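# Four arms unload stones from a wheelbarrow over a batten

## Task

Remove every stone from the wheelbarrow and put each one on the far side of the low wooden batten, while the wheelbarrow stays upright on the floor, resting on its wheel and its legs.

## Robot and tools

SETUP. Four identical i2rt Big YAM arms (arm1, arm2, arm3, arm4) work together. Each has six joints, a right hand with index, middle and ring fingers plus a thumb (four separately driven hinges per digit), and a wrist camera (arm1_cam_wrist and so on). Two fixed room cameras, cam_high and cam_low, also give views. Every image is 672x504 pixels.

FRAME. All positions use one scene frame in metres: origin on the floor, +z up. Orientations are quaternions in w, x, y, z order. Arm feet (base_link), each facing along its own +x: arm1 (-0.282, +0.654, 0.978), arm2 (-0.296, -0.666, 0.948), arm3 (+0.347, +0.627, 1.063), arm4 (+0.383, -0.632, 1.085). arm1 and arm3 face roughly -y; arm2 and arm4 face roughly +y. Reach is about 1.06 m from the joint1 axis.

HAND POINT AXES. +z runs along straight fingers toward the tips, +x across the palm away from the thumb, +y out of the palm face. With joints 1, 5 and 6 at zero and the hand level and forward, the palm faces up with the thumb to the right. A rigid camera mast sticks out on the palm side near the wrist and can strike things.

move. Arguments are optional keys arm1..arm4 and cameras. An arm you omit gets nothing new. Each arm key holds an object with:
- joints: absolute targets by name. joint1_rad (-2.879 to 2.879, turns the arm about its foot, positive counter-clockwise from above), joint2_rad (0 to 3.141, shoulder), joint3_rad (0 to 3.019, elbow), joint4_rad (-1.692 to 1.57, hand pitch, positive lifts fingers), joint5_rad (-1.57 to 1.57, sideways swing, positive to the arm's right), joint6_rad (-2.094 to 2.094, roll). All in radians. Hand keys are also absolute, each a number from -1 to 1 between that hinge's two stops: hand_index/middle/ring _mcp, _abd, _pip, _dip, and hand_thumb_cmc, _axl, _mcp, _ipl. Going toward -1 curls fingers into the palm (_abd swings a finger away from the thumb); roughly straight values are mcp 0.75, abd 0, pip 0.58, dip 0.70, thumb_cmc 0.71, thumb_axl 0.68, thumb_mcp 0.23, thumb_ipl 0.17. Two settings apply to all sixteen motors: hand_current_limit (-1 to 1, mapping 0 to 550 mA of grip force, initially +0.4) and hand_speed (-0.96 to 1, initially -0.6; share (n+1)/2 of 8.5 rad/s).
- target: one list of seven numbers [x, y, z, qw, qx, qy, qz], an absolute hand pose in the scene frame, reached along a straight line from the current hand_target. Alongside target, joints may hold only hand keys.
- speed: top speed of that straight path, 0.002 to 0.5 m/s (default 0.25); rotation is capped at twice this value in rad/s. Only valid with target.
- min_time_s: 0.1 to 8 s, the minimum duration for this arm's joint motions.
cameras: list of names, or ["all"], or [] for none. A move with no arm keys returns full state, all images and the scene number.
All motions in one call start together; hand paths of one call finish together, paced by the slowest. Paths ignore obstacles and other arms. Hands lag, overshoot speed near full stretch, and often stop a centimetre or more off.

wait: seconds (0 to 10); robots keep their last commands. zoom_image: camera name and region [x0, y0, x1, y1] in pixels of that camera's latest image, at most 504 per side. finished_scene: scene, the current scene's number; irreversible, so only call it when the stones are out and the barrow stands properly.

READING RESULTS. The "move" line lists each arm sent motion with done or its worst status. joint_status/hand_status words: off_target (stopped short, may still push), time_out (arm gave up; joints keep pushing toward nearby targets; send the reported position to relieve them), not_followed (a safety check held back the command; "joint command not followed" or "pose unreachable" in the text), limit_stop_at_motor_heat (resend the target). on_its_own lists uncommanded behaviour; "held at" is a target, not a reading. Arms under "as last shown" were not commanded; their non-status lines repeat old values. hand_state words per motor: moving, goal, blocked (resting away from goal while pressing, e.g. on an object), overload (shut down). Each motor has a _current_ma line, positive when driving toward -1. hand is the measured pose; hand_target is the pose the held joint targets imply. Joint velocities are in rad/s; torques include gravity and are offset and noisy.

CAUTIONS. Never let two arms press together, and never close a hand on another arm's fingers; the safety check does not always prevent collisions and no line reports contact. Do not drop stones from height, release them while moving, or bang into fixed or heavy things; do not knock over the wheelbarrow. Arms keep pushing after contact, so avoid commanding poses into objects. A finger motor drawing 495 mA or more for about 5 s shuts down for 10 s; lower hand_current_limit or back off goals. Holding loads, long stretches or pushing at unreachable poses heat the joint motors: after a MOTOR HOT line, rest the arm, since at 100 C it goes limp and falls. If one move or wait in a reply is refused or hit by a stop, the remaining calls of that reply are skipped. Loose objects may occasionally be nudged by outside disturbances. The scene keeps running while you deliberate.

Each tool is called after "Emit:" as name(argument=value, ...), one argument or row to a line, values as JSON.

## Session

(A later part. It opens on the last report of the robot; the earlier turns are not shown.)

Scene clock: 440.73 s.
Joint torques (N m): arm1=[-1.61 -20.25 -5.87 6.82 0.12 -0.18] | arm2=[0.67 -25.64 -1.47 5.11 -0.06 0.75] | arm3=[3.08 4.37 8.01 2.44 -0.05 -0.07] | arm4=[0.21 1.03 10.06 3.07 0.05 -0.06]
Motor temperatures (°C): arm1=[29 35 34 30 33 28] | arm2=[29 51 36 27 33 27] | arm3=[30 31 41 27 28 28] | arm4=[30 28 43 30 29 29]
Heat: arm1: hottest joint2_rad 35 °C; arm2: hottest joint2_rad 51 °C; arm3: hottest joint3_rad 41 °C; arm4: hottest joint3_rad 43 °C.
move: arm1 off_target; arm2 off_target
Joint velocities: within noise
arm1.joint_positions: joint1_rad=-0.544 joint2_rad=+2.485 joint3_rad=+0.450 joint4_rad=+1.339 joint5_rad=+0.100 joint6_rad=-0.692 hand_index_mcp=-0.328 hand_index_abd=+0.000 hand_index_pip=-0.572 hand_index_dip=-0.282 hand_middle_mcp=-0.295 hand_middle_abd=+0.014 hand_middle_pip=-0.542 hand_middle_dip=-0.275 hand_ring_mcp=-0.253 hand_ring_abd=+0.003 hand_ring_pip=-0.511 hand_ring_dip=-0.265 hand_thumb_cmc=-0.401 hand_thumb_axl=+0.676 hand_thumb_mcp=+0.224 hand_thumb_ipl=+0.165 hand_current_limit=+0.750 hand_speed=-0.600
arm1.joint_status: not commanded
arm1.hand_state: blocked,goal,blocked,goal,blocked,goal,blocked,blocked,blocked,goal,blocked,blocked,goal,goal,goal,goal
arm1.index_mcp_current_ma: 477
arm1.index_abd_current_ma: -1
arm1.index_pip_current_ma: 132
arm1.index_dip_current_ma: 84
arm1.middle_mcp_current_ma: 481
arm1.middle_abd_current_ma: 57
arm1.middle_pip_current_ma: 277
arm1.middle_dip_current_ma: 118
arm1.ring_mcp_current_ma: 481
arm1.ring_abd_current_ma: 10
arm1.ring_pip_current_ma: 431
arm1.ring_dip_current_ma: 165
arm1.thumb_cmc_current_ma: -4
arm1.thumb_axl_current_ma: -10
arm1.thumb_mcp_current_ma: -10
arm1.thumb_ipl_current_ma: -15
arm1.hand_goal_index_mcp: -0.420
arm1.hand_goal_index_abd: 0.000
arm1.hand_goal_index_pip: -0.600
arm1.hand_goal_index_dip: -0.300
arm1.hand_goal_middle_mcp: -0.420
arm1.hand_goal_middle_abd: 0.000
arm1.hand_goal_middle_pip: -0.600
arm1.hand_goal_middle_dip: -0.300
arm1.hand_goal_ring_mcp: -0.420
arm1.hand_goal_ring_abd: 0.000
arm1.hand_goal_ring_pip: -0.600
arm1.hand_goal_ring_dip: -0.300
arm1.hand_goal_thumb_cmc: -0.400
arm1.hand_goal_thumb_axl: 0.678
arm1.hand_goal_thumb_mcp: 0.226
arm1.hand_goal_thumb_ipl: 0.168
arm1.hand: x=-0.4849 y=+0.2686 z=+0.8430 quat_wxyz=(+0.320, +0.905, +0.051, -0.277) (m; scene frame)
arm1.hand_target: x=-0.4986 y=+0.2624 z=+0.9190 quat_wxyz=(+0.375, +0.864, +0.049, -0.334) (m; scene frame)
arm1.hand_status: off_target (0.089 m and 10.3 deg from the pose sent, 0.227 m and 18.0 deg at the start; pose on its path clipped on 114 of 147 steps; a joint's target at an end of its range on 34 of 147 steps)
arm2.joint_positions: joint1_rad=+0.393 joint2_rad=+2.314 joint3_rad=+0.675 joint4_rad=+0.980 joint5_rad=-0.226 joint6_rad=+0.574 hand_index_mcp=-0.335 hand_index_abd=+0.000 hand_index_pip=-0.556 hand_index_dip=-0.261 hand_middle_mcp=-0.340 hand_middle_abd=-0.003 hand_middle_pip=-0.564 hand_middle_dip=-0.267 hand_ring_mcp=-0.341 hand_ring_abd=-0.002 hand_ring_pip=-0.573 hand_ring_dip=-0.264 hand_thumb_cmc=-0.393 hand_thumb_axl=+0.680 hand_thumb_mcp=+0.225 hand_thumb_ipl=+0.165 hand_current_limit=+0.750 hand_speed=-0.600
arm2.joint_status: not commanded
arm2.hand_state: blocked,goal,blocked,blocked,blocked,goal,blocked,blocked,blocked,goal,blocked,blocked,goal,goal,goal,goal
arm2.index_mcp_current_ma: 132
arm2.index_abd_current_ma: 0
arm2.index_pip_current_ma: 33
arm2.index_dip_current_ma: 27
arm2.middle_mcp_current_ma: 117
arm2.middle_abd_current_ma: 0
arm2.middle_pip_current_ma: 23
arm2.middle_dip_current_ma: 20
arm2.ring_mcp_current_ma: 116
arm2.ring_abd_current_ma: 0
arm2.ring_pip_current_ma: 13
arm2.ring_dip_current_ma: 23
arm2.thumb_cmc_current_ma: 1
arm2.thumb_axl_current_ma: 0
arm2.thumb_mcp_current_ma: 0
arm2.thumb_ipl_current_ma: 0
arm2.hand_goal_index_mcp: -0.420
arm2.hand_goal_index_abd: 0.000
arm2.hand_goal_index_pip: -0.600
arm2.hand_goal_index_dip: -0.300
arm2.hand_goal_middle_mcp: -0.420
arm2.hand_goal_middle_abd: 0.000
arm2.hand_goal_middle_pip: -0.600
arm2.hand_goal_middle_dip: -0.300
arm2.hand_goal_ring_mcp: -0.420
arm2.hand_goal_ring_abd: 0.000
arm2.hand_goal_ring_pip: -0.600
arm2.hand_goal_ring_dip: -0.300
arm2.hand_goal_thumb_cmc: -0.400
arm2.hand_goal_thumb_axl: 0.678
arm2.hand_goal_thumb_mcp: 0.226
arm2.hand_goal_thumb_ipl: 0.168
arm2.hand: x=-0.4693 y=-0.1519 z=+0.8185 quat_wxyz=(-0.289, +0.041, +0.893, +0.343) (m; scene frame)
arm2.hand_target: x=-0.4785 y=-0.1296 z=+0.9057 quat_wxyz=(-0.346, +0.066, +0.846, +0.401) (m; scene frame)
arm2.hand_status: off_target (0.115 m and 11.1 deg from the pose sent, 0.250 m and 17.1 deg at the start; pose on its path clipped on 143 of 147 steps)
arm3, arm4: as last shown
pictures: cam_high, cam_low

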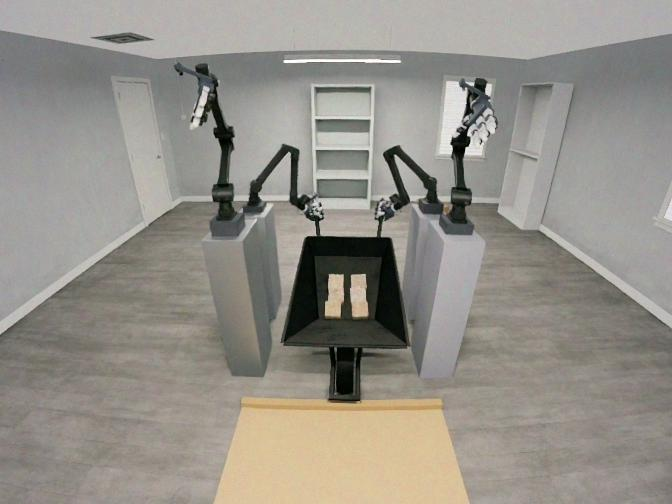

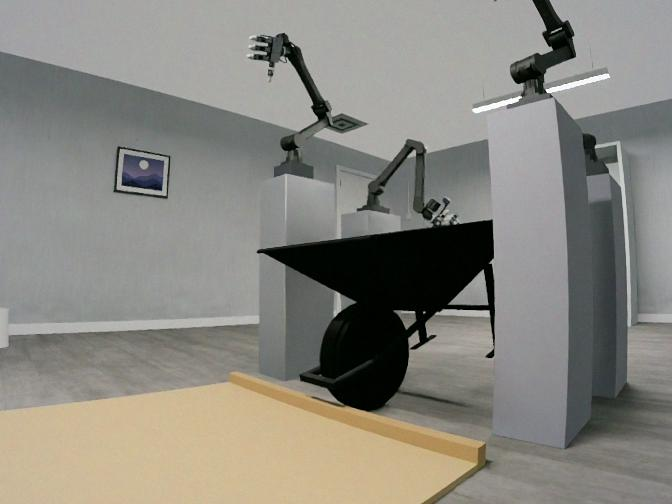

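Emit:
move(
  arm1={"target": [-0.36, 0.25, 1.10, 0.4084, 0.8129, 0.1575, -0.3842], "speed": 0.12},
  arm2={"target": [-0.35, -0.13, 1.09, -0.4086, 0.133, 0.7964, 0.4257], "speed": 0.12},
)

Emit:
move(
  arm1={"target": [-0.19, 0.24, 1.25, 0.43, 0.7602, 0.2153, -0.4371], "speed": 0.12},
  arm2={"target": [-0.18, -0.145, 1.24, -0.4581, 0.185, 0.7353, 0.4641], "speed": 0.12},
  cameras=["cam_low", "cam_high"],
)

Scene clock: 452.57 s.
Joint torques (N m): arm1=[0.73 -12.63 3.15 5.24 0.91 -0.21] | arm2=[-1.32 -19.49 8.06 4.1 -0.27 1.1] | arm3=[2.96 3.84 8.08 2.36 -0.04 -0.06] | arm4=[0.32 0.91 10.06 3.11 0.02 -0.1]
Motor temperatures (°C): arm1=[29 36 34 30 33 28] | arm2=[29 49 36 27 32 27] | arm3=[30 31 41 27 28 28] | arm4=[30 28 43 30 29 29]
Heat: arm1: hottest joint2_rad 36 °C; arm2: hottest joint2_rad 49 °C; arm3: hottest joint3_rad 41 °C; arm4: hottest joint3_rad 43 °C.
move: arm1 off_target; arm2 off_target
Joint velocities: within noise
arm1.joint_positions: joint1_rad=-0.132 joint2_rad=+1.523 joint3_rad=+0.156 joint4_rad=+0.783 joint5_rad=+0.405 joint6_rad=-0.724 hand_index_mcp=-0.330 hand_index_abd=+0.001 hand_index_pip=-0.581 hand_index_dip=-0.288 hand_middle_mcp=-0.219 hand_middle_abd=+0.016 hand_middle_pip=-0.536 hand_middle_dip=-0.266 hand_ring_mcp=-0.141 hand_ring_abd=+0.028 hand_ring_pip=-0.432 hand_ring_dip=-0.266 hand_thumb_cmc=-0.403 hand_thumb_axl=+0.676 hand_thumb_mcp=+0.224 hand_thumb_ipl=+0.166 hand_current_limit=+0.750 hand_speed=-0.600
arm1.joint_status: not commanded
arm1.hand_state: blocked,goal,goal,goal,blocked,goal,blocked,blocked,blocked,blocked,blocked,blocked,goal,goal,goal,goal
arm1.index_mcp_current_ma: 461
arm1.index_abd_current_ma: 4
arm1.index_pip_current_ma: 87
arm1.index_dip_current_ma: 56
arm1.middle_mcp_current_ma: 481
arm1.middle_abd_current_ma: 62
arm1.middle_pip_current_ma: 306
arm1.middle_dip_current_ma: 161
arm1.ring_mcp_current_ma: 481
arm1.ring_abd_current_ma: 114
arm1.ring_pip_current_ma: 481
arm1.ring_dip_current_ma: 163
arm1.thumb_cmc_current_ma: -12
arm1.thumb_axl_current_ma: -10
arm1.thumb_mcp_current_ma: -10
arm1.thumb_ipl_current_ma: -15
arm1.hand_goal_index_mcp: -0.420
arm1.hand_goal_index_abd: 0.000
arm1.hand_goal_index_pip: -0.600
arm1.hand_goal_index_dip: -0.300
arm1.hand_goal_middle_mcp: -0.420
arm1.hand_goal_middle_abd: 0.000
arm1.hand_goal_middle_pip: -0.600
arm1.hand_goal_middle_dip: -0.300
arm1.hand_goal_ring_mcp: -0.420
arm1.hand_goal_ring_abd: 0.000
arm1.hand_goal_ring_pip: -0.600
arm1.hand_goal_ring_dip: -0.300
arm1.hand_goal_thumb_cmc: -0.400
arm1.hand_goal_thumb_axl: 0.678
arm1.hand_goal_thumb_mcp: 0.226
arm1.hand_goal_thumb_ipl: 0.168
arm1.hand: x=-0.3621 y=+0.2599 z=+1.0435 quat_wxyz=(+0.351, +0.853, +0.165, -0.348) (m; scene frame)
arm1.hand_target: x=-0.3605 y=+0.2509 z=+1.0963 quat_wxyz=(+0.407, +0.814, +0.155, -0.384) (m; scene frame)
arm1.hand_status: off_target (0.057 m and 9.1 deg from the pose sent, 0.286 m and 22.7 deg at the start; pose on its path clipped on 59 of 101 steps)
arm2.joint_positions: joint1_rad=+0.099 joint2_rad=+1.666 joint3_rad=+0.477 joint4_rad=+0.634 joint5_rad=-0.526 joint6_rad=+0.596 hand_index_mcp=-0.299 hand_index_abd=-0.001 hand_index_pip=-0.548 hand_index_dip=-0.261 hand_middle_mcp=-0.320 hand_middle_abd=-0.007 hand_middle_pip=-0.560 hand_middle_dip=-0.266 hand_ring_mcp=-0.338 hand_ring_abd=-0.002 hand_ring_pip=-0.573 hand_ring_dip=-0.267 hand_thumb_cmc=-0.393 hand_thumb_axl=+0.680 hand_thumb_mcp=+0.225 hand_thumb_ipl=+0.165 hand_current_limit=+0.750 hand_speed=-0.600
arm2.joint_status: not commanded
arm2.hand_state: blocked,goal,blocked,blocked,blocked,goal,blocked,blocked,blocked,goal,blocked,blocked,goal,goal,goal,goal
arm2.index_mcp_current_ma: 259
arm2.index_abd_current_ma: 0
arm2.index_pip_current_ma: 46
arm2.index_dip_current_ma: 27
arm2.middle_mcp_current_ma: 180
arm2.middle_abd_current_ma: -1
arm2.middle_pip_current_ma: 28
arm2.middle_dip_current_ma: 21
arm2.ring_mcp_current_ma: 123
arm2.ring_abd_current_ma: 0
arm2.ring_pip_current_ma: 13
arm2.ring_dip_current_ma: 20
arm2.thumb_cmc_current_ma: 1
arm2.thumb_axl_current_ma: 0
arm2.thumb_mcp_current_ma: 0
arm2.thumb_ipl_current_ma: 0
arm2.hand_goal_index_mcp: -0.420
arm2.hand_goal_index_abd: 0.000
arm2.hand_goal_index_pip: -0.600
arm2.hand_goal_index_dip: -0.300
arm2.hand_goal_middle_mcp: -0.420
arm2.hand_goal_middle_abd: 0.000
arm2.hand_goal_middle_pip: -0.600
arm2.hand_goal_middle_dip: -0.300
arm2.hand_goal_ring_mcp: -0.420
arm2.hand_goal_ring_abd: 0.000
arm2.hand_goal_ring_pip: -0.600
arm2.hand_goal_ring_dip: -0.300
arm2.hand_goal_thumb_cmc: -0.400
arm2.hand_goal_thumb_axl: 0.678
arm2.hand_goal_thumb_mcp: 0.226
arm2.hand_goal_thumb_ipl: 0.168
arm2.hand: x=-0.3650 y=-0.1529 z=+1.0075 quat_wxyz=(-0.369, +0.095, +0.848, +0.368) (m; scene frame)
arm2.hand_target: x=-0.3516 y=-0.1333 z=+1.0866 quat_wxyz=(-0.411, +0.124, +0.797, +0.424) (m; scene frame)
arm2.hand_status: off_target (0.087 m and 10.8 deg from the pose sent, 0.297 m and 22.6 deg at the start; pose on its path clipped on 72 of 101 steps)
arm3, arm4: as last shown
pictures: none

Scene clock: 455.93 s.
Joint torques (N m): arm1=[3.19 -10.46 13.49 2.67 2.59 -0.66] | arm2=[-4.13 -17.14 14.13 3.37 -1.28 1.31] | arm3=[2.61 3.96 8.08 2.33 -0.03 -0.06] | arm4=[0.26 0.79 9.99 3.12 0.03 -0.1]
Motor temperatures (°C): arm1=[29 36 34 30 34 28] | arm2=[29 49 36 27 33 28] | arm3=[30 31 41 27 28 28] | arm4=[30 28 43 30 29 29]
Heat: arm1: hottest joint2_rad 36 °C; arm2: hottest joint2_rad 49 °C; arm3: hottest joint3_rad 41 °C; arm4: hottest joint3_rad 43 °C.
move: arm1 off_target; arm2 off_target
Joint velocities: within noise
arm1.joint_positions: joint1_rad=+0.472 joint2_rad=+1.026 joint3_rad=+0.324 joint4_rad=+0.011 joint5_rad=+0.951 joint6_rad=-0.553 hand_index_mcp=-0.270 hand_index_abd=+0.001 hand_index_pip=-0.597 hand_index_dip=-0.297 hand_middle_mcp=-0.195 hand_middle_abd=+0.021 hand_middle_pip=-0.522 hand_middle_dip=-0.266 hand_ring_mcp=-0.130 hand_ring_abd=+0.042 hand_ring_pip=-0.347 hand_ring_dip=-0.265 hand_thumb_cmc=-0.404 hand_thumb_axl=+0.676 hand_thumb_mcp=+0.224 hand_thumb_ipl=+0.166 hand_current_limit=+0.750 hand_speed=-0.600
arm1.joint_status: not commanded
arm1.hand_state: blocked,goal,goal,goal,blocked,blocked,blocked,blocked,blocked,blocked,blocked,blocked,goal,goal,goal,goal
arm1.index_mcp_current_ma: 481
arm1.index_abd_current_ma: 5
arm1.index_pip_current_ma: 15
arm1.index_dip_current_ma: 15
arm1.middle_mcp_current_ma: 481
arm1.middle_abd_current_ma: 84
arm1.middle_pip_current_ma: 374
arm1.middle_dip_current_ma: 161
arm1.ring_mcp_current_ma: 481
arm1.ring_abd_current_ma: 175
arm1.ring_pip_current_ma: 481
arm1.ring_dip_current_ma: 164
arm1.thumb_cmc_current_ma: -19
arm1.thumb_axl_current_ma: -10
arm1.thumb_mcp_current_ma: -10
arm1.thumb_ipl_current_ma: -14
arm1.hand_goal_index_mcp: -0.420
arm1.hand_goal_index_abd: 0.000
arm1.hand_goal_index_pip: -0.600
arm1.hand_goal_index_dip: -0.300
arm1.hand_goal_middle_mcp: -0.420
arm1.hand_goal_middle_abd: 0.000
arm1.hand_goal_middle_pip: -0.600
arm1.hand_goal_middle_dip: -0.300
arm1.hand_goal_ring_mcp: -0.420
arm1.hand_goal_ring_abd: 0.000
arm1.hand_goal_ring_pip: -0.600
arm1.hand_goal_ring_dip: -0.300
arm1.hand_goal_thumb_cmc: -0.400
arm1.hand_goal_thumb_axl: 0.678
arm1.hand_goal_thumb_mcp: 0.226
arm1.hand_goal_thumb_ipl: 0.168
arm1.hand: x=-0.2179 y=+0.2583 z=+1.1612 quat_wxyz=(+0.365, +0.797, +0.229, -0.424) (m; scene frame)
arm1.hand_target: x=-0.1961 y=+0.2461 z=+1.2476 quat_wxyz=(+0.427, +0.764, +0.209, -0.435) (m; scene frame)
arm1.hand_status: off_target (0.095 m and 8.9 deg from the pose sent, 0.269 m and 18.2 deg at the start; pose on its path clipped on 38 of 101 steps)
arm2.joint_positions: joint1_rad=-0.270 joint2_rad=+1.372 joint3_rad=+0.520 joint4_rad=+0.390 joint5_rad=-0.858 joint6_rad=+0.645 hand_index_mcp=-0.309 hand_index_abd=-0.006 hand_index_pip=-0.488 hand_index_dip=-0.261 hand_middle_mcp=-0.307 hand_middle_abd=-0.013 hand_middle_pip=-0.536 hand_middle_dip=-0.270 hand_ring_mcp=-0.316 hand_ring_abd=-0.002 hand_ring_pip=-0.573 hand_ring_dip=-0.283 hand_thumb_cmc=-0.393 hand_thumb_axl=+0.680 hand_thumb_mcp=+0.225 hand_thumb_ipl=+0.165 hand_current_limit=+0.750 hand_speed=-0.600
arm2.joint_status: not commanded
arm2.hand_state: blocked,goal,blocked,blocked,blocked,goal,blocked,blocked,blocked,goal,blocked,goal,goal,goal,goal,goal
arm2.index_mcp_current_ma: 220
arm2.index_abd_current_ma: -1
arm2.index_pip_current_ma: 201
arm2.index_dip_current_ma: 27
arm2.middle_mcp_current_ma: 228
arm2.middle_abd_current_ma: -3
arm2.middle_pip_current_ma: 68
arm2.middle_dip_current_ma: 16
arm2.ring_mcp_current_ma: 196
arm2.ring_abd_current_ma: 0
arm2.ring_pip_current_ma: 13
arm2.ring_dip_current_ma: 6
arm2.thumb_cmc_current_ma: 1
arm2.thumb_axl_current_ma: 0
arm2.thumb_mcp_current_ma: 0
arm2.thumb_ipl_current_ma: 0
arm2.hand_goal_index_mcp: -0.420
arm2.hand_goal_index_abd: 0.000
arm2.hand_goal_index_pip: -0.600
arm2.hand_goal_index_dip: -0.300
arm2.hand_goal_middle_mcp: -0.420
arm2.hand_goal_middle_abd: 0.000
arm2.hand_goal_middle_pip: -0.600
arm2.hand_goal_middle_dip: -0.300
arm2.hand_goal_ring_mcp: -0.420
arm2.hand_goal_ring_abd: 0.000
arm2.hand_goal_ring_pip: -0.600
arm2.hand_goal_ring_dip: -0.300
arm2.hand_goal_thumb_cmc: -0.400
arm2.hand_goal_thumb_axl: 0.678
arm2.hand_goal_thumb_mcp: 0.226
arm2.hand_goal_thumb_ipl: 0.168
arm2.hand: x=-0.2327 y=-0.1588 z=+1.1170 quat_wxyz=(-0.432, +0.154, +0.789, +0.410) (m; scene frame)
arm2.hand_target: x=-0.1990 y=-0.1536 z=+1.2057 quat_wxyz=(-0.456, +0.173, +0.741, +0.462) (m; scene frame)
arm2.hand_status: off_target (0.135 m and 9.9 deg from the pose sent, 0.297 m and 22.3 deg at the start; pose on its path clipped on 94 of 101 steps)
arm3.joint_positions: joint1_rad=+1.387 joint2_rad=+0.522 joint3_rad=+1.336 joint4_rad=-1.381 joint5_rad=-0.049 joint6_rad=+1.072 hand_index_mcp=+0.755 hand_index_abd=+0.000 hand_index_pip=+0.577 hand_index_dip=+0.696 hand_middle_mcp=+0.755 hand_middle_abd=+0.000 hand_middle_pip=+0.577 hand_middle_dip=+0.696 hand_ring_mcp=+0.755 hand_ring_abd=+0.001 hand_ring_pip=+0.577 hand_ring_dip=+0.696 hand_thumb_cmc=+0.715 hand_thumb_axl=+0.677 hand_thumb_mcp=+0.226 hand_thumb_ipl=+0.168 hand_current_limit=+0.400 hand_speed=-0.600
arm3.joint_status: not commanded
arm3.hand_state: goal,goal,goal,goal,goal,goal,goal,goal,goal,goal,goal,goal,goal,goal,goal,goal
arm3.index_mcp_current_ma: 2
arm3.index_abd_current_ma: 1
arm3.index_pip_current_ma: 1
arm3.index_dip_current_ma: 0
arm3.middle_mcp_current_ma: 2
arm3.middle_abd_current_ma: 1
arm3.middle_pip_current_ma: 1
arm3.middle_dip_current_ma: 0
arm3.ring_mcp_current_ma: 2
arm3.ring_abd_current_ma: 1
arm3.ring_pip_current_ma: 1
arm3.ring_dip_current_ma: 0
arm3.thumb_cmc_current_ma: 1
arm3.thumb_axl_current_ma: -1
arm3.thumb_mcp_current_ma: -1
arm3.thumb_ipl_current_ma: -1
arm3.hand_goal_index_mcp: 0.754
arm3.hand_goal_index_abd: 0.000
arm3.hand_goal_index_pip: 0.576
arm3.hand_goal_index_dip: 0.696
arm3.hand_goal_middle_mcp: 0.754
arm3.hand_goal_middle_abd: 0.000
arm3.hand_goal_middle_pip: 0.576
arm3.hand_goal_middle_dip: 0.696
arm3.hand_goal_ring_mcp: 0.754
arm3.hand_goal_ring_abd: 0.000
arm3.hand_goal_ring_pip: 0.576
arm3.hand_goal_ring_dip: 0.696
arm3.hand_goal_thumb_cmc: 0.714
arm3.hand_goal_thumb_axl: 0.678
arm3.hand_goal_thumb_mcp: 0.226
arm3.hand_goal_thumb_ipl: 0.168
arm3.hand: x=+0.5390 y=+0.5085 z=+1.6015 quat_wxyz=(+0.147, +0.865, +0.139, +0.459) (m; scene frame)
arm3.hand_target: x=+0.5376 y=+0.5116 z=+1.6122 quat_wxyz=(+0.148, +0.858, +0.144, +0.470) (m; scene frame)
arm3.hand_status: not commanded
arm4.joint_positions: joint1_rad=-1.396 joint2_rad=+0.640 joint3_rad=+1.388 joint4_rad=-1.138 joint5_rad=-0.109 joint6_rad=+1.079 hand_index_mcp=+0.756 hand_index_abd=+0.001 hand_index_pip=+0.577 hand_index_dip=+0.696 hand_middle_mcp=+0.756 hand_middle_abd=+0.001 hand_middle_pip=+0.577 hand_middle_dip=+0.696 hand_ring_mcp=+0.756 hand_ring_abd=+0.001 hand_ring_pip=+0.577 hand_ring_dip=+0.696 hand_thumb_cmc=+0.715 hand_thumb_axl=+0.677 hand_thumb_mcp=+0.226 hand_thumb_ipl=+0.168 hand_current_limit=+0.400 hand_speed=-0.600
arm4.joint_status: not commanded
arm4.hand_state: goal,goal,goal,goal,goal,goal,goal,goal,goal,goal,goal,goal,goal,goal,goal,goal
arm4.index_mcp_current_ma: 1
arm4.index_abd_current_ma: 0
arm4.index_pip_current_ma: 0
arm4.index_dip_current_ma: 0
arm4.middle_mcp_current_ma: 1
arm4.middle_abd_current_ma: 0
arm4.middle_pip_current_ma: 0
arm4.middle_dip_current_ma: 0
arm4.ring_mcp_current_ma: 1
arm4.ring_abd_current_ma: 0
arm4.ring_pip_current_ma: 0
arm4.ring_dip_current_ma: 0
arm4.thumb_cmc_current_ma: 0
arm4.thumb_axl_current_ma: 0
arm4.thumb_mcp_current_ma: 0
arm4.thumb_ipl_current_ma: 0
arm4.hand_goal_index_mcp: 0.754
arm4.hand_goal_index_abd: 0.000
arm4.hand_goal_index_pip: 0.576
arm4.hand_goal_index_dip: 0.696
arm4.hand_goal_middle_mcp: 0.754
arm4.hand_goal_middle_abd: 0.000
arm4.hand_goal_middle_pip: 0.576
arm4.hand_goal_middle_dip: 0.696
arm4.hand_goal_ring_mcp: 0.754
arm4.hand_goal_ring_abd: 0.000
arm4.hand_goal_ring_pip: 0.576
arm4.hand_goal_ring_dip: 0.696
arm4.hand_goal_thumb_cmc: 0.714
arm4.hand_goal_thumb_axl: 0.678
arm4.hand_goal_thumb_mcp: 0.226
arm4.hand_goal_thumb_ipl: 0.168
arm4.hand: x=+0.6661 y=-0.6472 z=+1.6806 quat_wxyz=(+0.041, +0.769, +0.303, +0.561) (m; scene frame)
arm4.hand_target: x=+0.6620 y=-0.6490 z=+1.6932 quat_wxyz=(+0.044, +0.762, +0.300, +0.572) (m; scene frame)
arm4.hand_status: not commanded
pictures: cam_high, cam_low

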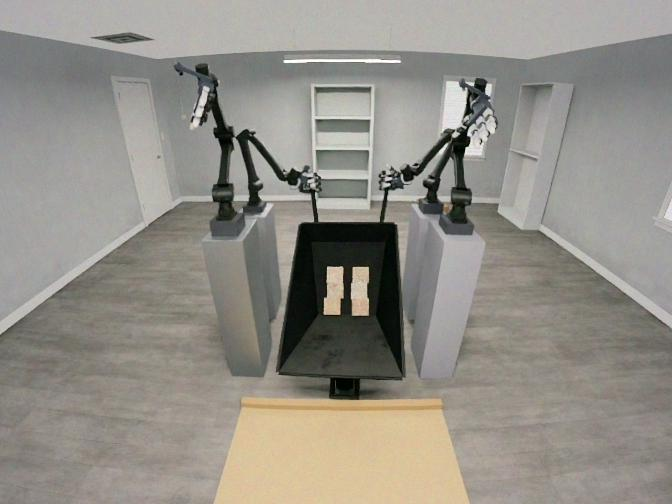

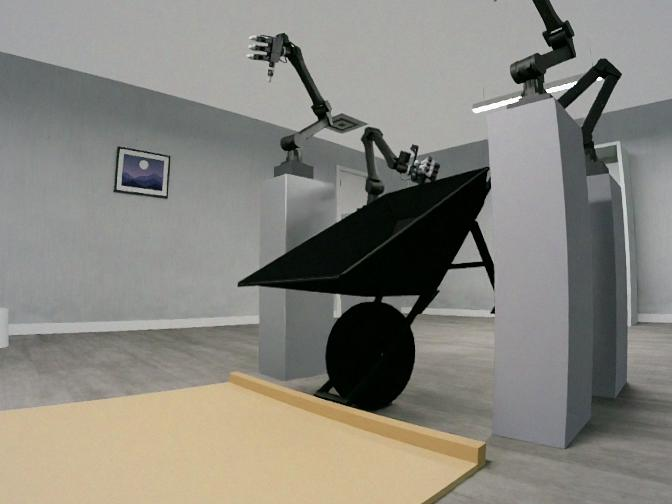

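Emit:
move(
  arm1={"target": [0.06, 0.232, 1.38, 0.5317, 0.6166, 0.2964, -0.4997], "speed": 0.12},
  arm2={"target": [0.09, -0.17, 1.39, -0.5165, 0.2699, 0.6089, 0.5384], "speed": 0.12},
  cameras=["cam_low", "arm1_cam_wrist"],
)

Scene clock: 465.50 s.
Joint torques (N m): arm1=[1.44 -10.64 14.11 3.36 -1.07 -0.58] | arm2=[-2.37 -11.63 22.53 3.23 1.05 1.82] | arm3=[2.67 4.37 7.95 2.43 0 -0.04] | arm4=[0.5 0.97 10.03 3.1 0.04 -0.08]
Motor temperatures (°C): arm1=[29 36 36 29 36 29] | arm2=[29 48 40 27 33 29] | arm3=[30 31 41 27 28 28] | arm4=[30 28 43 30 29 29]
Heat: arm1: hottest joint2_rad 36 °C; arm2: hottest joint2_rad 48 °C; arm3: hottest joint3_rad 41 °C; arm4: hottest joint3_rad 43 °C.
move: arm1 off_target; arm2 off_target
Joint velocities: within noise
arm1.joint_positions: joint1_rad=+0.919 joint2_rad=+1.344 joint3_rad=+0.685 joint4_rad=+0.671 joint5_rad=+1.277 joint6_rad=-1.292 hand_index_mcp=-0.297 hand_index_abd=+0.001 hand_index_pip=-0.598 hand_index_dip=-0.298 hand_middle_mcp=-0.209 hand_middle_abd=+0.009 hand_middle_pip=-0.507 hand_middle_dip=-0.266 hand_ring_mcp=-0.205 hand_ring_abd=+0.004 hand_ring_pip=-0.347 hand_ring_dip=-0.265 hand_thumb_cmc=-0.405 hand_thumb_axl=+0.676 hand_thumb_mcp=+0.224 hand_thumb_ipl=+0.166 hand_current_limit=+0.750 hand_speed=-0.600
arm1.joint_status: not commanded
arm1.hand_state: blocked,goal,goal,goal,blocked,goal,blocked,blocked,blocked,goal,blocked,blocked,goal,goal,goal,goal
arm1.index_mcp_current_ma: 481
arm1.index_abd_current_ma: 4
arm1.index_pip_current_ma: 8
arm1.index_dip_current_ma: 10
arm1.middle_mcp_current_ma: 481
arm1.middle_abd_current_ma: 35
arm1.middle_pip_current_ma: 449
arm1.middle_dip_current_ma: 163
arm1.ring_mcp_current_ma: 481
arm1.ring_abd_current_ma: 14
arm1.ring_pip_current_ma: 481
arm1.ring_dip_current_ma: 164
arm1.thumb_cmc_current_ma: -24
arm1.thumb_axl_current_ma: -10
arm1.thumb_mcp_current_ma: -10
arm1.thumb_ipl_current_ma: -11
arm1.hand_goal_index_mcp: -0.420
arm1.hand_goal_index_abd: 0.000
arm1.hand_goal_index_pip: -0.600
arm1.hand_goal_index_dip: -0.300
arm1.hand_goal_middle_mcp: -0.420
arm1.hand_goal_middle_abd: 0.000
arm1.hand_goal_middle_pip: -0.600
arm1.hand_goal_middle_dip: -0.300
arm1.hand_goal_ring_mcp: -0.420
arm1.hand_goal_ring_abd: 0.000
arm1.hand_goal_ring_pip: -0.600
arm1.hand_goal_ring_dip: -0.300
arm1.hand_goal_thumb_cmc: -0.400
arm1.hand_goal_thumb_axl: 0.678
arm1.hand_goal_thumb_mcp: 0.226
arm1.hand_goal_thumb_ipl: 0.168
arm1.hand: x=+0.0325 y=+0.2385 z=+1.3081 quat_wxyz=(+0.488, +0.632, +0.317, -0.512) (m; scene frame)
arm1.hand_target: x=+0.0526 y=+0.2386 z=+1.3792 quat_wxyz=(+0.529, +0.620, +0.296, -0.497) (m; scene frame)
arm1.hand_status: off_target (0.077 m and 6.0 deg from the pose sent, 0.355 m and 30.5 deg at the start; pose on its path clipped on 82 of 124 steps)
arm2.joint_positions: joint1_rad=-0.791 joint2_rad=+1.389 joint3_rad=+0.768 joint4_rad=+0.607 joint5_rad=-1.233 joint6_rad=+1.111 hand_index_mcp=-0.317 hand_index_abd=-0.005 hand_index_pip=-0.475 hand_index_dip=-0.258 hand_middle_mcp=-0.308 hand_middle_abd=-0.003 hand_middle_pip=-0.533 hand_middle_dip=-0.270 hand_ring_mcp=-0.306 hand_ring_abd=-0.002 hand_ring_pip=-0.575 hand_ring_dip=-0.291 hand_thumb_cmc=-0.392 hand_thumb_axl=+0.680 hand_thumb_mcp=+0.225 hand_thumb_ipl=+0.166 hand_current_limit=+0.750 hand_speed=-0.600
arm2.joint_status: not commanded
arm2.hand_state: blocked,goal,blocked,blocked,blocked,goal,blocked,blocked,blocked,goal,blocked,goal,goal,goal,goal,goal
arm2.index_mcp_current_ma: 191
arm2.index_abd_current_ma: 0
arm2.index_pip_current_ma: 245
arm2.index_dip_current_ma: 31
arm2.middle_mcp_current_ma: 226
arm2.middle_abd_current_ma: 0
arm2.middle_pip_current_ma: 75
arm2.middle_dip_current_ma: 16
arm2.ring_mcp_current_ma: 232
arm2.ring_abd_current_ma: 0
arm2.ring_pip_current_ma: 11
arm2.ring_dip_current_ma: 2
arm2.thumb_cmc_current_ma: 1
arm2.thumb_axl_current_ma: 0
arm2.thumb_mcp_current_ma: 0
arm2.thumb_ipl_current_ma: 0
arm2.hand_goal_index_mcp: -0.420
arm2.hand_goal_index_abd: 0.000
arm2.hand_goal_index_pip: -0.600
arm2.hand_goal_index_dip: -0.300
arm2.hand_goal_middle_mcp: -0.420
arm2.hand_goal_middle_abd: 0.000
arm2.hand_goal_middle_pip: -0.600
arm2.hand_goal_middle_dip: -0.300
arm2.hand_goal_ring_mcp: -0.420
arm2.hand_goal_ring_abd: 0.000
arm2.hand_goal_ring_pip: -0.600
arm2.hand_goal_ring_dip: -0.300
arm2.hand_goal_thumb_cmc: -0.400
arm2.hand_goal_thumb_axl: 0.678
arm2.hand_goal_thumb_mcp: 0.226
arm2.hand_goal_thumb_ipl: 0.168
arm2.hand: x=+0.0068 y=-0.1947 z=+1.2547 quat_wxyz=(-0.492, +0.245, +0.665, +0.506) (m; scene frame)
arm2.hand_target: x=+0.0461 y=-0.1926 z=+1.3392 quat_wxyz=(-0.502, +0.266, +0.629, +0.531) (m; scene frame)
arm2.hand_status: off_target (0.161 m and 8.5 deg from the pose sent, 0.423 m and 30.3 deg at the start; pose on its path clipped on 122 of 124 steps)
arm3, arm4: as last shown
pictures: arm1_cam_wrist, cam_low
camera_calibration:
arm1_cam_wrist: T_world_to_cam=[[0.341499, -0.0735769, 0.936998, -1.19053], [-0.391278, 0.895305, 0.212909, -0.528302], [-0.854564, -0.439335, 0.276957, -0.106695], [0, 0, 0, 1]] pos_world=[0.108675, 0.338521, 1.25756]

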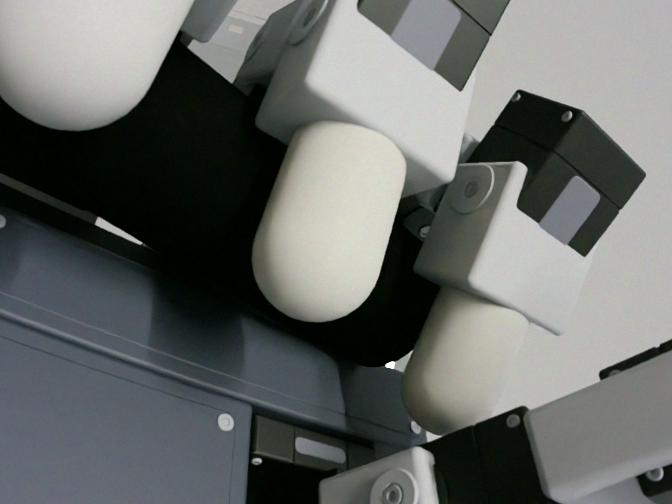

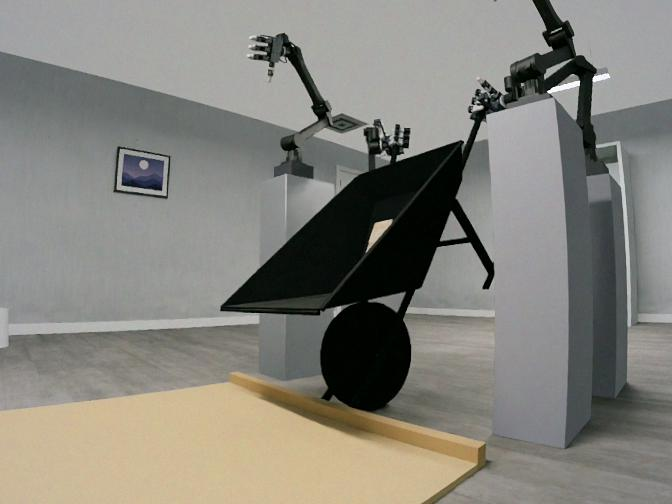

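Emit:
move(
  arm1={"target": [0.27, 0.215, 1.42, 0.5607, 0.5149, 0.3973, -0.5128], "speed": 0.12},
  arm2={"target": [0.28, -0.19, 1.43, -0.5315, 0.3733, 0.505, 0.5687], "speed": 0.12},
  cameras=["cam_low", "cam_high"],
)

Scene clock: 475.60 s.
Joint torques (N m): arm1=[-2.61 -11.93 12.4 0.72 -1.22 -0.3] | arm2=[1.61 -15.79 21.3 1.42 1.37 0.88] | arm3=[2.67 3.78 8.09 2.51 -0.03 -0.08] | arm4=[0.32 1.38 10.06 3.14 0.04 -0.09]
Motor temperatures (°C): arm1=[29 36 38 29 37 29] | arm2=[29 47 46 27 35 30] | arm3=[30 31 41 27 28 28] | arm4=[30 28 44 30 29 29]
Heat: arm1: hottest joint3_rad 38 °C; arm2: hottest joint2_rad 47 °C; arm3: hottest joint3_rad 41 °C; arm4: hottest joint3_rad 44 °C.
move: arm1 off_target; arm2 off_target
Joint velocities: within noise
arm1.joint_positions: joint1_rad=+1.097 joint2_rad=+1.662 joint3_rad=+1.203 joint4_rad=+0.803 joint5_rad=+1.151 joint6_rad=-1.678 hand_index_mcp=-0.354 hand_index_abd=+0.001 hand_index_pip=-0.579 hand_index_dip=-0.298 hand_middle_mcp=-0.332 hand_middle_abd=+0.000 hand_middle_pip=-0.531 hand_middle_dip=-0.275 hand_ring_mcp=-0.333 hand_ring_abd=-0.001 hand_ring_pip=-0.486 hand_ring_dip=-0.278 hand_thumb_cmc=-0.407 hand_thumb_axl=+0.676 hand_thumb_mcp=+0.225 hand_thumb_ipl=+0.167 hand_current_limit=+0.750 hand_speed=-0.600
arm1.joint_status: not commanded
arm1.hand_state: blocked,goal,blocked,goal,blocked,goal,blocked,blocked,blocked,goal,blocked,blocked,goal,goal,goal,goal
arm1.index_mcp_current_ma: 334
arm1.index_abd_current_ma: 4
arm1.index_pip_current_ma: 96
arm1.index_dip_current_ma: 10
arm1.middle_mcp_current_ma: 454
arm1.middle_abd_current_ma: 0
arm1.middle_pip_current_ma: 330
arm1.middle_dip_current_ma: 119
arm1.ring_mcp_current_ma: 448
arm1.ring_abd_current_ma: -2
arm1.ring_pip_current_ma: 481
arm1.ring_dip_current_ma: 104
arm1.thumb_cmc_current_ma: -30
arm1.thumb_axl_current_ma: -10
arm1.thumb_mcp_current_ma: -5
arm1.thumb_ipl_current_ma: -9
arm1.hand_goal_index_mcp: -0.420
arm1.hand_goal_index_abd: 0.000
arm1.hand_goal_index_pip: -0.600
arm1.hand_goal_index_dip: -0.300
arm1.hand_goal_middle_mcp: -0.420
arm1.hand_goal_middle_abd: 0.000
arm1.hand_goal_middle_pip: -0.600
arm1.hand_goal_middle_dip: -0.300
arm1.hand_goal_ring_mcp: -0.420
arm1.hand_goal_ring_abd: 0.000
arm1.hand_goal_ring_pip: -0.600
arm1.hand_goal_ring_dip: -0.300
arm1.hand_goal_thumb_cmc: -0.400
arm1.hand_goal_thumb_axl: 0.678
arm1.hand_goal_thumb_mcp: 0.226
arm1.hand_goal_thumb_ipl: 0.168
arm1.on_its_own: hand_middle_pip moved -0.024 toward your old target -0.600; hand_ring_pip moved -0.138 toward your old target -0.600
arm1.hand: x=+0.2638 y=+0.2432 z=+1.4013 quat_wxyz=(+0.572, +0.525, +0.396, -0.491) (m; scene frame)
arm1.hand_target: x=+0.2666 y=+0.2173 z=+1.4194 quat_wxyz=(+0.561, +0.515, +0.397, -0.512) (m; scene frame)
arm1.hand_status: off_target (0.034 m and 3.0 deg from the pose sent, 0.264 m and 18.3 deg at the start; pose on its path clipped on 44 of 110 steps)
arm2.joint_positions: joint1_rad=-1.047 joint2_rad=+1.706 joint3_rad=+1.366 joint4_rad=+0.709 joint5_rad=-1.145 joint6_rad=+1.687 hand_index_mcp=-0.315 hand_index_abd=-0.011 hand_index_pip=-0.475 hand_index_dip=-0.258 hand_middle_mcp=-0.308 hand_middle_abd=-0.002 hand_middle_pip=-0.531 hand_middle_dip=-0.272 hand_ring_mcp=-0.317 hand_ring_abd=-0.001 hand_ring_pip=-0.570 hand_ring_dip=-0.291 hand_thumb_cmc=-0.392 hand_thumb_axl=+0.680 hand_thumb_mcp=+0.226 hand_thumb_ipl=+0.166 hand_current_limit=+0.750 hand_speed=-0.600
arm2.joint_status: not commanded
arm2.hand_state: blocked,goal,blocked,blocked,blocked,goal,blocked,blocked,blocked,goal,blocked,goal,goal,goal,goal,goal
arm2.index_mcp_current_ma: 197
arm2.index_abd_current_ma: -2
arm2.index_pip_current_ma: 246
arm2.index_dip_current_ma: 31
arm2.middle_mcp_current_ma: 223
arm2.middle_abd_current_ma: 0
arm2.middle_pip_current_ma: 79
arm2.middle_dip_current_ma: 14
arm2.ring_mcp_current_ma: 192
arm2.ring_abd_current_ma: 0
arm2.ring_pip_current_ma: 16
arm2.ring_dip_current_ma: 2
arm2.thumb_cmc_current_ma: 2
arm2.thumb_axl_current_ma: 0
arm2.thumb_mcp_current_ma: 0
arm2.thumb_ipl_current_ma: 0
arm2.hand_goal_index_mcp: -0.420
arm2.hand_goal_index_abd: 0.000
arm2.hand_goal_index_pip: -0.600
arm2.hand_goal_index_dip: -0.300
arm2.hand_goal_middle_mcp: -0.420
arm2.hand_goal_middle_abd: 0.000
arm2.hand_goal_middle_pip: -0.600
arm2.hand_goal_middle_dip: -0.300
arm2.hand_goal_ring_mcp: -0.420
arm2.hand_goal_ring_abd: 0.000
arm2.hand_goal_ring_pip: -0.600
arm2.hand_goal_ring_dip: -0.300
arm2.hand_goal_thumb_cmc: -0.400
arm2.hand_goal_thumb_axl: 0.678
arm2.hand_goal_thumb_mcp: 0.226
arm2.hand_goal_thumb_ipl: 0.168
arm2.hand: x=+0.2736 y=-0.2129 z=+1.3655 quat_wxyz=(-0.503, +0.381, +0.529, +0.567) (m; scene frame)
arm2.hand_target: x=+0.2711 y=-0.1965 z=+1.4287 quat_wxyz=(-0.527, +0.373, +0.508, +0.569) (m; scene frame)
arm2.hand_status: off_target (0.069 m and 4.4 deg from the pose sent, 0.325 m and 25.1 deg at the start; pose on its path clipped on 76 of 110 steps)
arm3, arm4: as last shown
pictures: cam_high, cam_low

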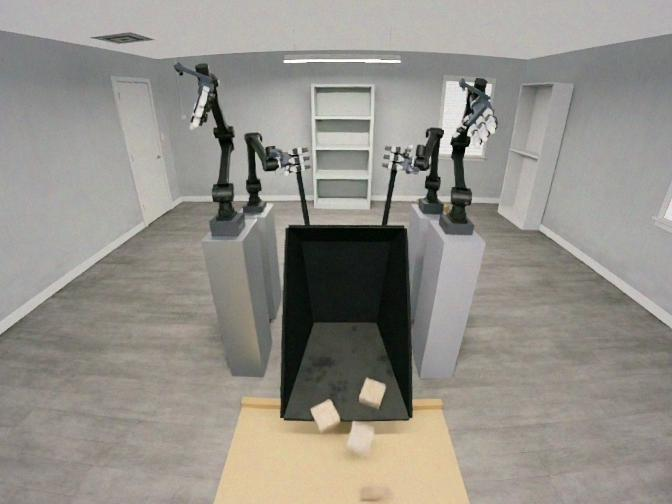

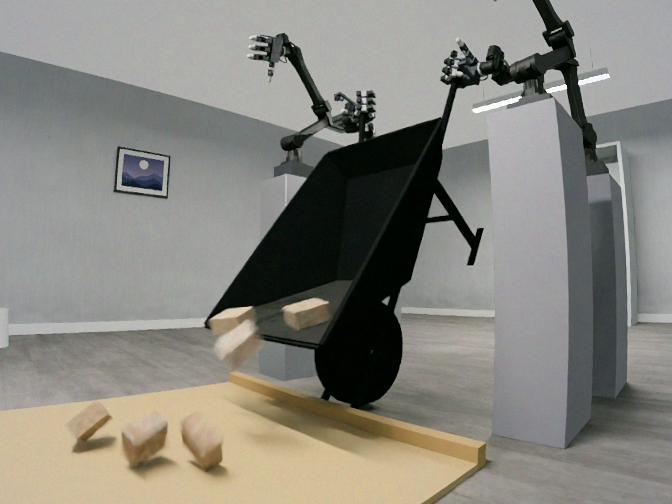

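Emit:
wait(
  seconds=0.5,
  cameras=["cam_low", "cam_high"],
)

Scene clock: 478.57 s.
Joint torques (N m): arm1=[-2.61 -11.52 12.55 0.72 -1.36 -0.3] | arm2=[1.67 -15.68 21.34 1.43 1.49 0.87] | arm3=[2.26 4.01 8.05 2.41 0.01 -0.06] | arm4=[0.38 1.2 10.03 3.12 0.04 -0.07]
Motor temperatures (°C): arm1=[29 36 38 29 36 29] | arm2=[29 46 48 27 35 30] | arm3=[30 31 41 27 28 28] | arm4=[30 28 44 30 29 29]
Heat: arm1: hottest joint3_rad 38 °C; arm2: hottest joint3_rad 48 °C; arm3: hottest joint3_rad 41 °C; arm4: hottest joint3_rad 44 °C.
Joint velocities: within noise
arm1.joint_positions: joint1_rad=+1.097 joint2_rad=+1.662 joint3_rad=+1.203 joint4_rad=+0.803 joint5_rad=+1.154 joint6_rad=-1.678 hand_index_mcp=-0.356 hand_index_abd=+0.001 hand_index_pip=-0.579 hand_index_dip=-0.298 hand_middle_mcp=-0.332 hand_middle_abd=+0.000 hand_middle_pip=-0.531 hand_middle_dip=-0.275 hand_ring_mcp=-0.333 hand_ring_abd=-0.001 hand_ring_pip=-0.486 hand_ring_dip=-0.278 hand_thumb_cmc=-0.407 hand_thumb_axl=+0.676 hand_thumb_mcp=+0.225 hand_thumb_ipl=+0.167 hand_current_limit=+0.750 hand_speed=-0.600
arm1.joint_status: not commanded
arm1.hand_state: blocked,goal,blocked,goal,blocked,goal,blocked,blocked,blocked,goal,blocked,blocked,goal,goal,goal,goal
arm1.index_mcp_current_ma: 328
arm1.index_abd_current_ma: 4
arm1.index_pip_current_ma: 96
arm1.index_dip_current_ma: 10
arm1.middle_mcp_current_ma: 454
arm1.middle_abd_current_ma: 0
arm1.middle_pip_current_ma: 330
arm1.middle_dip_current_ma: 119
arm1.ring_mcp_current_ma: 448
arm1.ring_abd_current_ma: -2
arm1.ring_pip_current_ma: 481
arm1.ring_dip_current_ma: 104
arm1.thumb_cmc_current_ma: -30
arm1.thumb_axl_current_ma: -10
arm1.thumb_mcp_current_ma: -5
arm1.thumb_ipl_current_ma: -9
arm1.hand_goal_index_mcp: -0.420
arm1.hand_goal_index_abd: 0.000
arm1.hand_goal_index_pip: -0.600
arm1.hand_goal_index_dip: -0.300
arm1.hand_goal_middle_mcp: -0.420
arm1.hand_goal_middle_abd: 0.000
arm1.hand_goal_middle_pip: -0.600
arm1.hand_goal_middle_dip: -0.300
arm1.hand_goal_ring_mcp: -0.420
arm1.hand_goal_ring_abd: 0.000
arm1.hand_goal_ring_pip: -0.600
arm1.hand_goal_ring_dip: -0.300
arm1.hand_goal_thumb_cmc: -0.400
arm1.hand_goal_thumb_axl: 0.678
arm1.hand_goal_thumb_mcp: 0.226
arm1.hand_goal_thumb_ipl: 0.168
arm1.hand: x=+0.2632 y=+0.2429 z=+1.4012 quat_wxyz=(+0.571, +0.526, +0.395, -0.491) (m; scene frame)
arm1.hand_target: x=+0.2666 y=+0.2173 z=+1.4194 quat_wxyz=(+0.561, +0.515, +0.397, -0.512) (m; scene frame)
arm1.hand_status: off_target (0.034 m and 3.0 deg from the pose sent, 0.264 m and 18.3 deg at the start; pose on its path clipped on 44 of 110 steps)
arm2.joint_positions: joint1_rad=-1.047 joint2_rad=+1.706 joint3_rad=+1.366 joint4_rad=+0.709 joint5_rad=-1.148 joint6_rad=+1.687 hand_index_mcp=-0.315 hand_index_abd=-0.011 hand_index_pip=-0.475 hand_index_dip=-0.258 hand_middle_mcp=-0.308 hand_middle_abd=-0.002 hand_middle_pip=-0.531 hand_middle_dip=-0.272 hand_ring_mcp=-0.318 hand_ring_abd=-0.001 hand_ring_pip=-0.570 hand_ring_dip=-0.291 hand_thumb_cmc=-0.392 hand_thumb_axl=+0.680 hand_thumb_mcp=+0.226 hand_thumb_ipl=+0.166 hand_current_limit=+0.750 hand_speed=-0.600
arm2.joint_status: not commanded
arm2.hand_state: blocked,goal,blocked,blocked,blocked,goal,blocked,blocked,blocked,goal,blocked,goal,goal,goal,goal,goal
arm2.index_mcp_current_ma: 197
arm2.index_abd_current_ma: -2
arm2.index_pip_current_ma: 246
arm2.index_dip_current_ma: 31
arm2.middle_mcp_current_ma: 223
arm2.middle_abd_current_ma: 0
arm2.middle_pip_current_ma: 79
arm2.middle_dip_current_ma: 14
arm2.ring_mcp_current_ma: 189
arm2.ring_abd_current_ma: 0
arm2.ring_pip_current_ma: 16
arm2.ring_dip_current_ma: 2
arm2.thumb_cmc_current_ma: 2
arm2.thumb_axl_current_ma: 0
arm2.thumb_mcp_current_ma: 0
arm2.thumb_ipl_current_ma: 0
arm2.hand_goal_index_mcp: -0.420
arm2.hand_goal_index_abd: 0.000
arm2.hand_goal_index_pip: -0.600
arm2.hand_goal_index_dip: -0.300
arm2.hand_goal_middle_mcp: -0.420
arm2.hand_goal_middle_abd: 0.000
arm2.hand_goal_middle_pip: -0.600
arm2.hand_goal_middle_dip: -0.300
arm2.hand_goal_ring_mcp: -0.420
arm2.hand_goal_ring_abd: 0.000
arm2.hand_goal_ring_pip: -0.600
arm2.hand_goal_ring_dip: -0.300
arm2.hand_goal_thumb_cmc: -0.400
arm2.hand_goal_thumb_axl: 0.678
arm2.hand_goal_thumb_mcp: 0.226
arm2.hand_goal_thumb_ipl: 0.168
arm2.hand: x=+0.2731 y=-0.2126 z=+1.3653 quat_wxyz=(-0.503, +0.381, +0.530, +0.566) (m; scene frame)
arm2.hand_target: x=+0.2711 y=-0.1965 z=+1.4286 quat_wxyz=(-0.527, +0.373, +0.508, +0.569) (m; scene frame)
arm2.hand_status: off_target (0.069 m and 4.4 deg from the pose sent, 0.325 m and 25.1 deg at the start; pose on its path clipped on 76 of 110 steps)
arm3.joint_positions: joint1_rad=+1.387 joint2_rad=+0.522 joint3_rad=+1.336 joint4_rad=-1.381 joint5_rad=-0.049 joint6_rad=+1.072 hand_index_mcp=+0.755 hand_index_abd=+0.000 hand_index_pip=+0.577 hand_index_dip=+0.696 hand_middle_mcp=+0.755 hand_middle_abd=+0.000 hand_middle_pip=+0.577 hand_middle_dip=+0.696 hand_ring_mcp=+0.755 hand_ring_abd=+0.001 hand_ring_pip=+0.577 hand_ring_dip=+0.696 hand_thumb_cmc=+0.715 hand_thumb_axl=+0.677 hand_thumb_mcp=+0.226 hand_thumb_ipl=+0.168 hand_current_limit=+0.400 hand_speed=-0.600
arm3.joint_status: not commanded
arm3.hand_state: goal,goal,goal,goal,goal,goal,goal,goal,goal,goal,goal,goal,goal,goal,goal,goal
arm3.index_mcp_current_ma: 2
arm3.index_abd_current_ma: 1
arm3.index_pip_current_ma: 1
arm3.index_dip_current_ma: 0
arm3.middle_mcp_current_ma: 2
arm3.middle_abd_current_ma: 1
arm3.middle_pip_current_ma: 1
arm3.middle_dip_current_ma: 0
arm3.ring_mcp_current_ma: 2
arm3.ring_abd_current_ma: 1
arm3.ring_pip_current_ma: 1
arm3.ring_dip_current_ma: 0
arm3.thumb_cmc_current_ma: 1
arm3.thumb_axl_current_ma: -1
arm3.thumb_mcp_current_ma: -1
arm3.thumb_ipl_current_ma: -1
arm3.hand_goal_index_mcp: 0.754
arm3.hand_goal_index_abd: 0.000
arm3.hand_goal_index_pip: 0.576
arm3.hand_goal_index_dip: 0.696
arm3.hand_goal_middle_mcp: 0.754
arm3.hand_goal_middle_abd: 0.000
arm3.hand_goal_middle_pip: 0.576
arm3.hand_goal_middle_dip: 0.696
arm3.hand_goal_ring_mcp: 0.754
arm3.hand_goal_ring_abd: 0.000
arm3.hand_goal_ring_pip: 0.576
arm3.hand_goal_ring_dip: 0.696
arm3.hand_goal_thumb_cmc: 0.714
arm3.hand_goal_thumb_axl: 0.678
arm3.hand_goal_thumb_mcp: 0.226
arm3.hand_goal_thumb_ipl: 0.168
arm3.hand: x=+0.5390 y=+0.5085 z=+1.6015 quat_wxyz=(+0.147, +0.865, +0.139, +0.459) (m; scene frame)
arm3.hand_target: x=+0.5376 y=+0.5116 z=+1.6122 quat_wxyz=(+0.148, +0.858, +0.144, +0.470) (m; scene frame)
arm3.hand_status: not commanded
arm4.joint_positions: joint1_rad=-1.396 joint2_rad=+0.640 joint3_rad=+1.388 joint4_rad=-1.138 joint5_rad=-0.109 joint6_rad=+1.079 hand_index_mcp=+0.756 hand_index_abd=+0.001 hand_index_pip=+0.577 hand_index_dip=+0.696 hand_middle_mcp=+0.756 hand_middle_abd=+0.001 hand_middle_pip=+0.577 hand_middle_dip=+0.696 hand_ring_mcp=+0.756 hand_ring_abd=+0.001 hand_ring_pip=+0.577 hand_ring_dip=+0.696 hand_thumb_cmc=+0.715 hand_thumb_axl=+0.677 hand_thumb_mcp=+0.226 hand_thumb_ipl=+0.168 hand_current_limit=+0.400 hand_speed=-0.600
arm4.joint_status: not commanded
arm4.hand_state: goal,goal,goal,goal,goal,goal,goal,goal,goal,goal,goal,goal,goal,goal,goal,goal
arm4.index_mcp_current_ma: 1
arm4.index_abd_current_ma: 0
arm4.index_pip_current_ma: 0
arm4.index_dip_current_ma: 0
arm4.middle_mcp_current_ma: 1
arm4.middle_abd_current_ma: 0
arm4.middle_pip_current_ma: 0
arm4.middle_dip_current_ma: 0
arm4.ring_mcp_current_ma: 1
arm4.ring_abd_current_ma: 0
arm4.ring_pip_current_ma: 0
arm4.ring_dip_current_ma: 0
arm4.thumb_cmc_current_ma: 0
arm4.thumb_axl_current_ma: 0
arm4.thumb_mcp_current_ma: 0
arm4.thumb_ipl_current_ma: 0
arm4.hand_goal_index_mcp: 0.754
arm4.hand_goal_index_abd: 0.000
arm4.hand_goal_index_pip: 0.576
arm4.hand_goal_index_dip: 0.696
arm4.hand_goal_middle_mcp: 0.754
arm4.hand_goal_middle_abd: 0.000
arm4.hand_goal_middle_pip: 0.576
arm4.hand_goal_middle_dip: 0.696
arm4.hand_goal_ring_mcp: 0.754
arm4.hand_goal_ring_abd: 0.000
arm4.hand_goal_ring_pip: 0.576
arm4.hand_goal_ring_dip: 0.696
arm4.hand_goal_thumb_cmc: 0.714
arm4.hand_goal_thumb_axl: 0.678
arm4.hand_goal_thumb_mcp: 0.226
arm4.hand_goal_thumb_ipl: 0.168
arm4.hand: x=+0.6661 y=-0.6472 z=+1.6806 quat_wxyz=(+0.041, +0.769, +0.303, +0.561) (m; scene frame)
arm4.hand_target: x=+0.6620 y=-0.6490 z=+1.6932 quat_wxyz=(+0.044, +0.762, +0.300, +0.572) (m; scene frame)
arm4.hand_status: not commanded
wait: 0.50 s; at rest from the start
pictures: cam_high, cam_low

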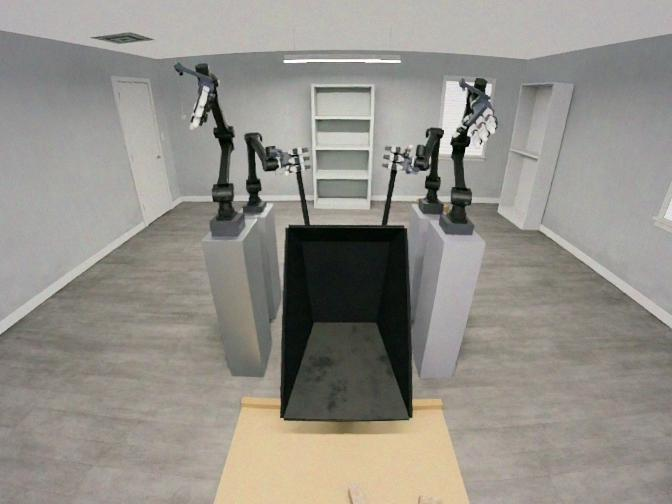

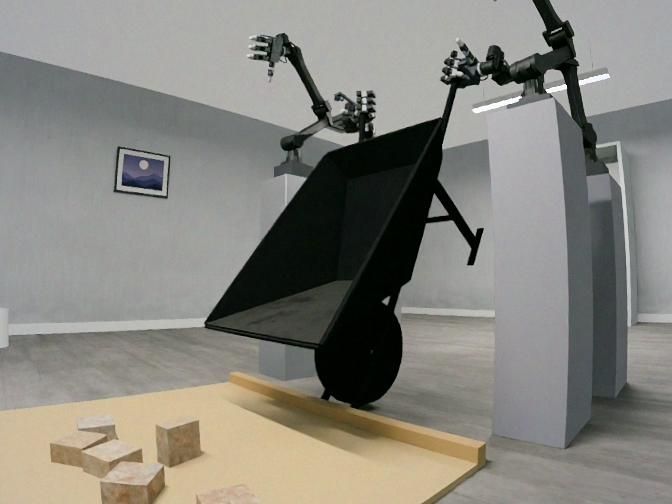

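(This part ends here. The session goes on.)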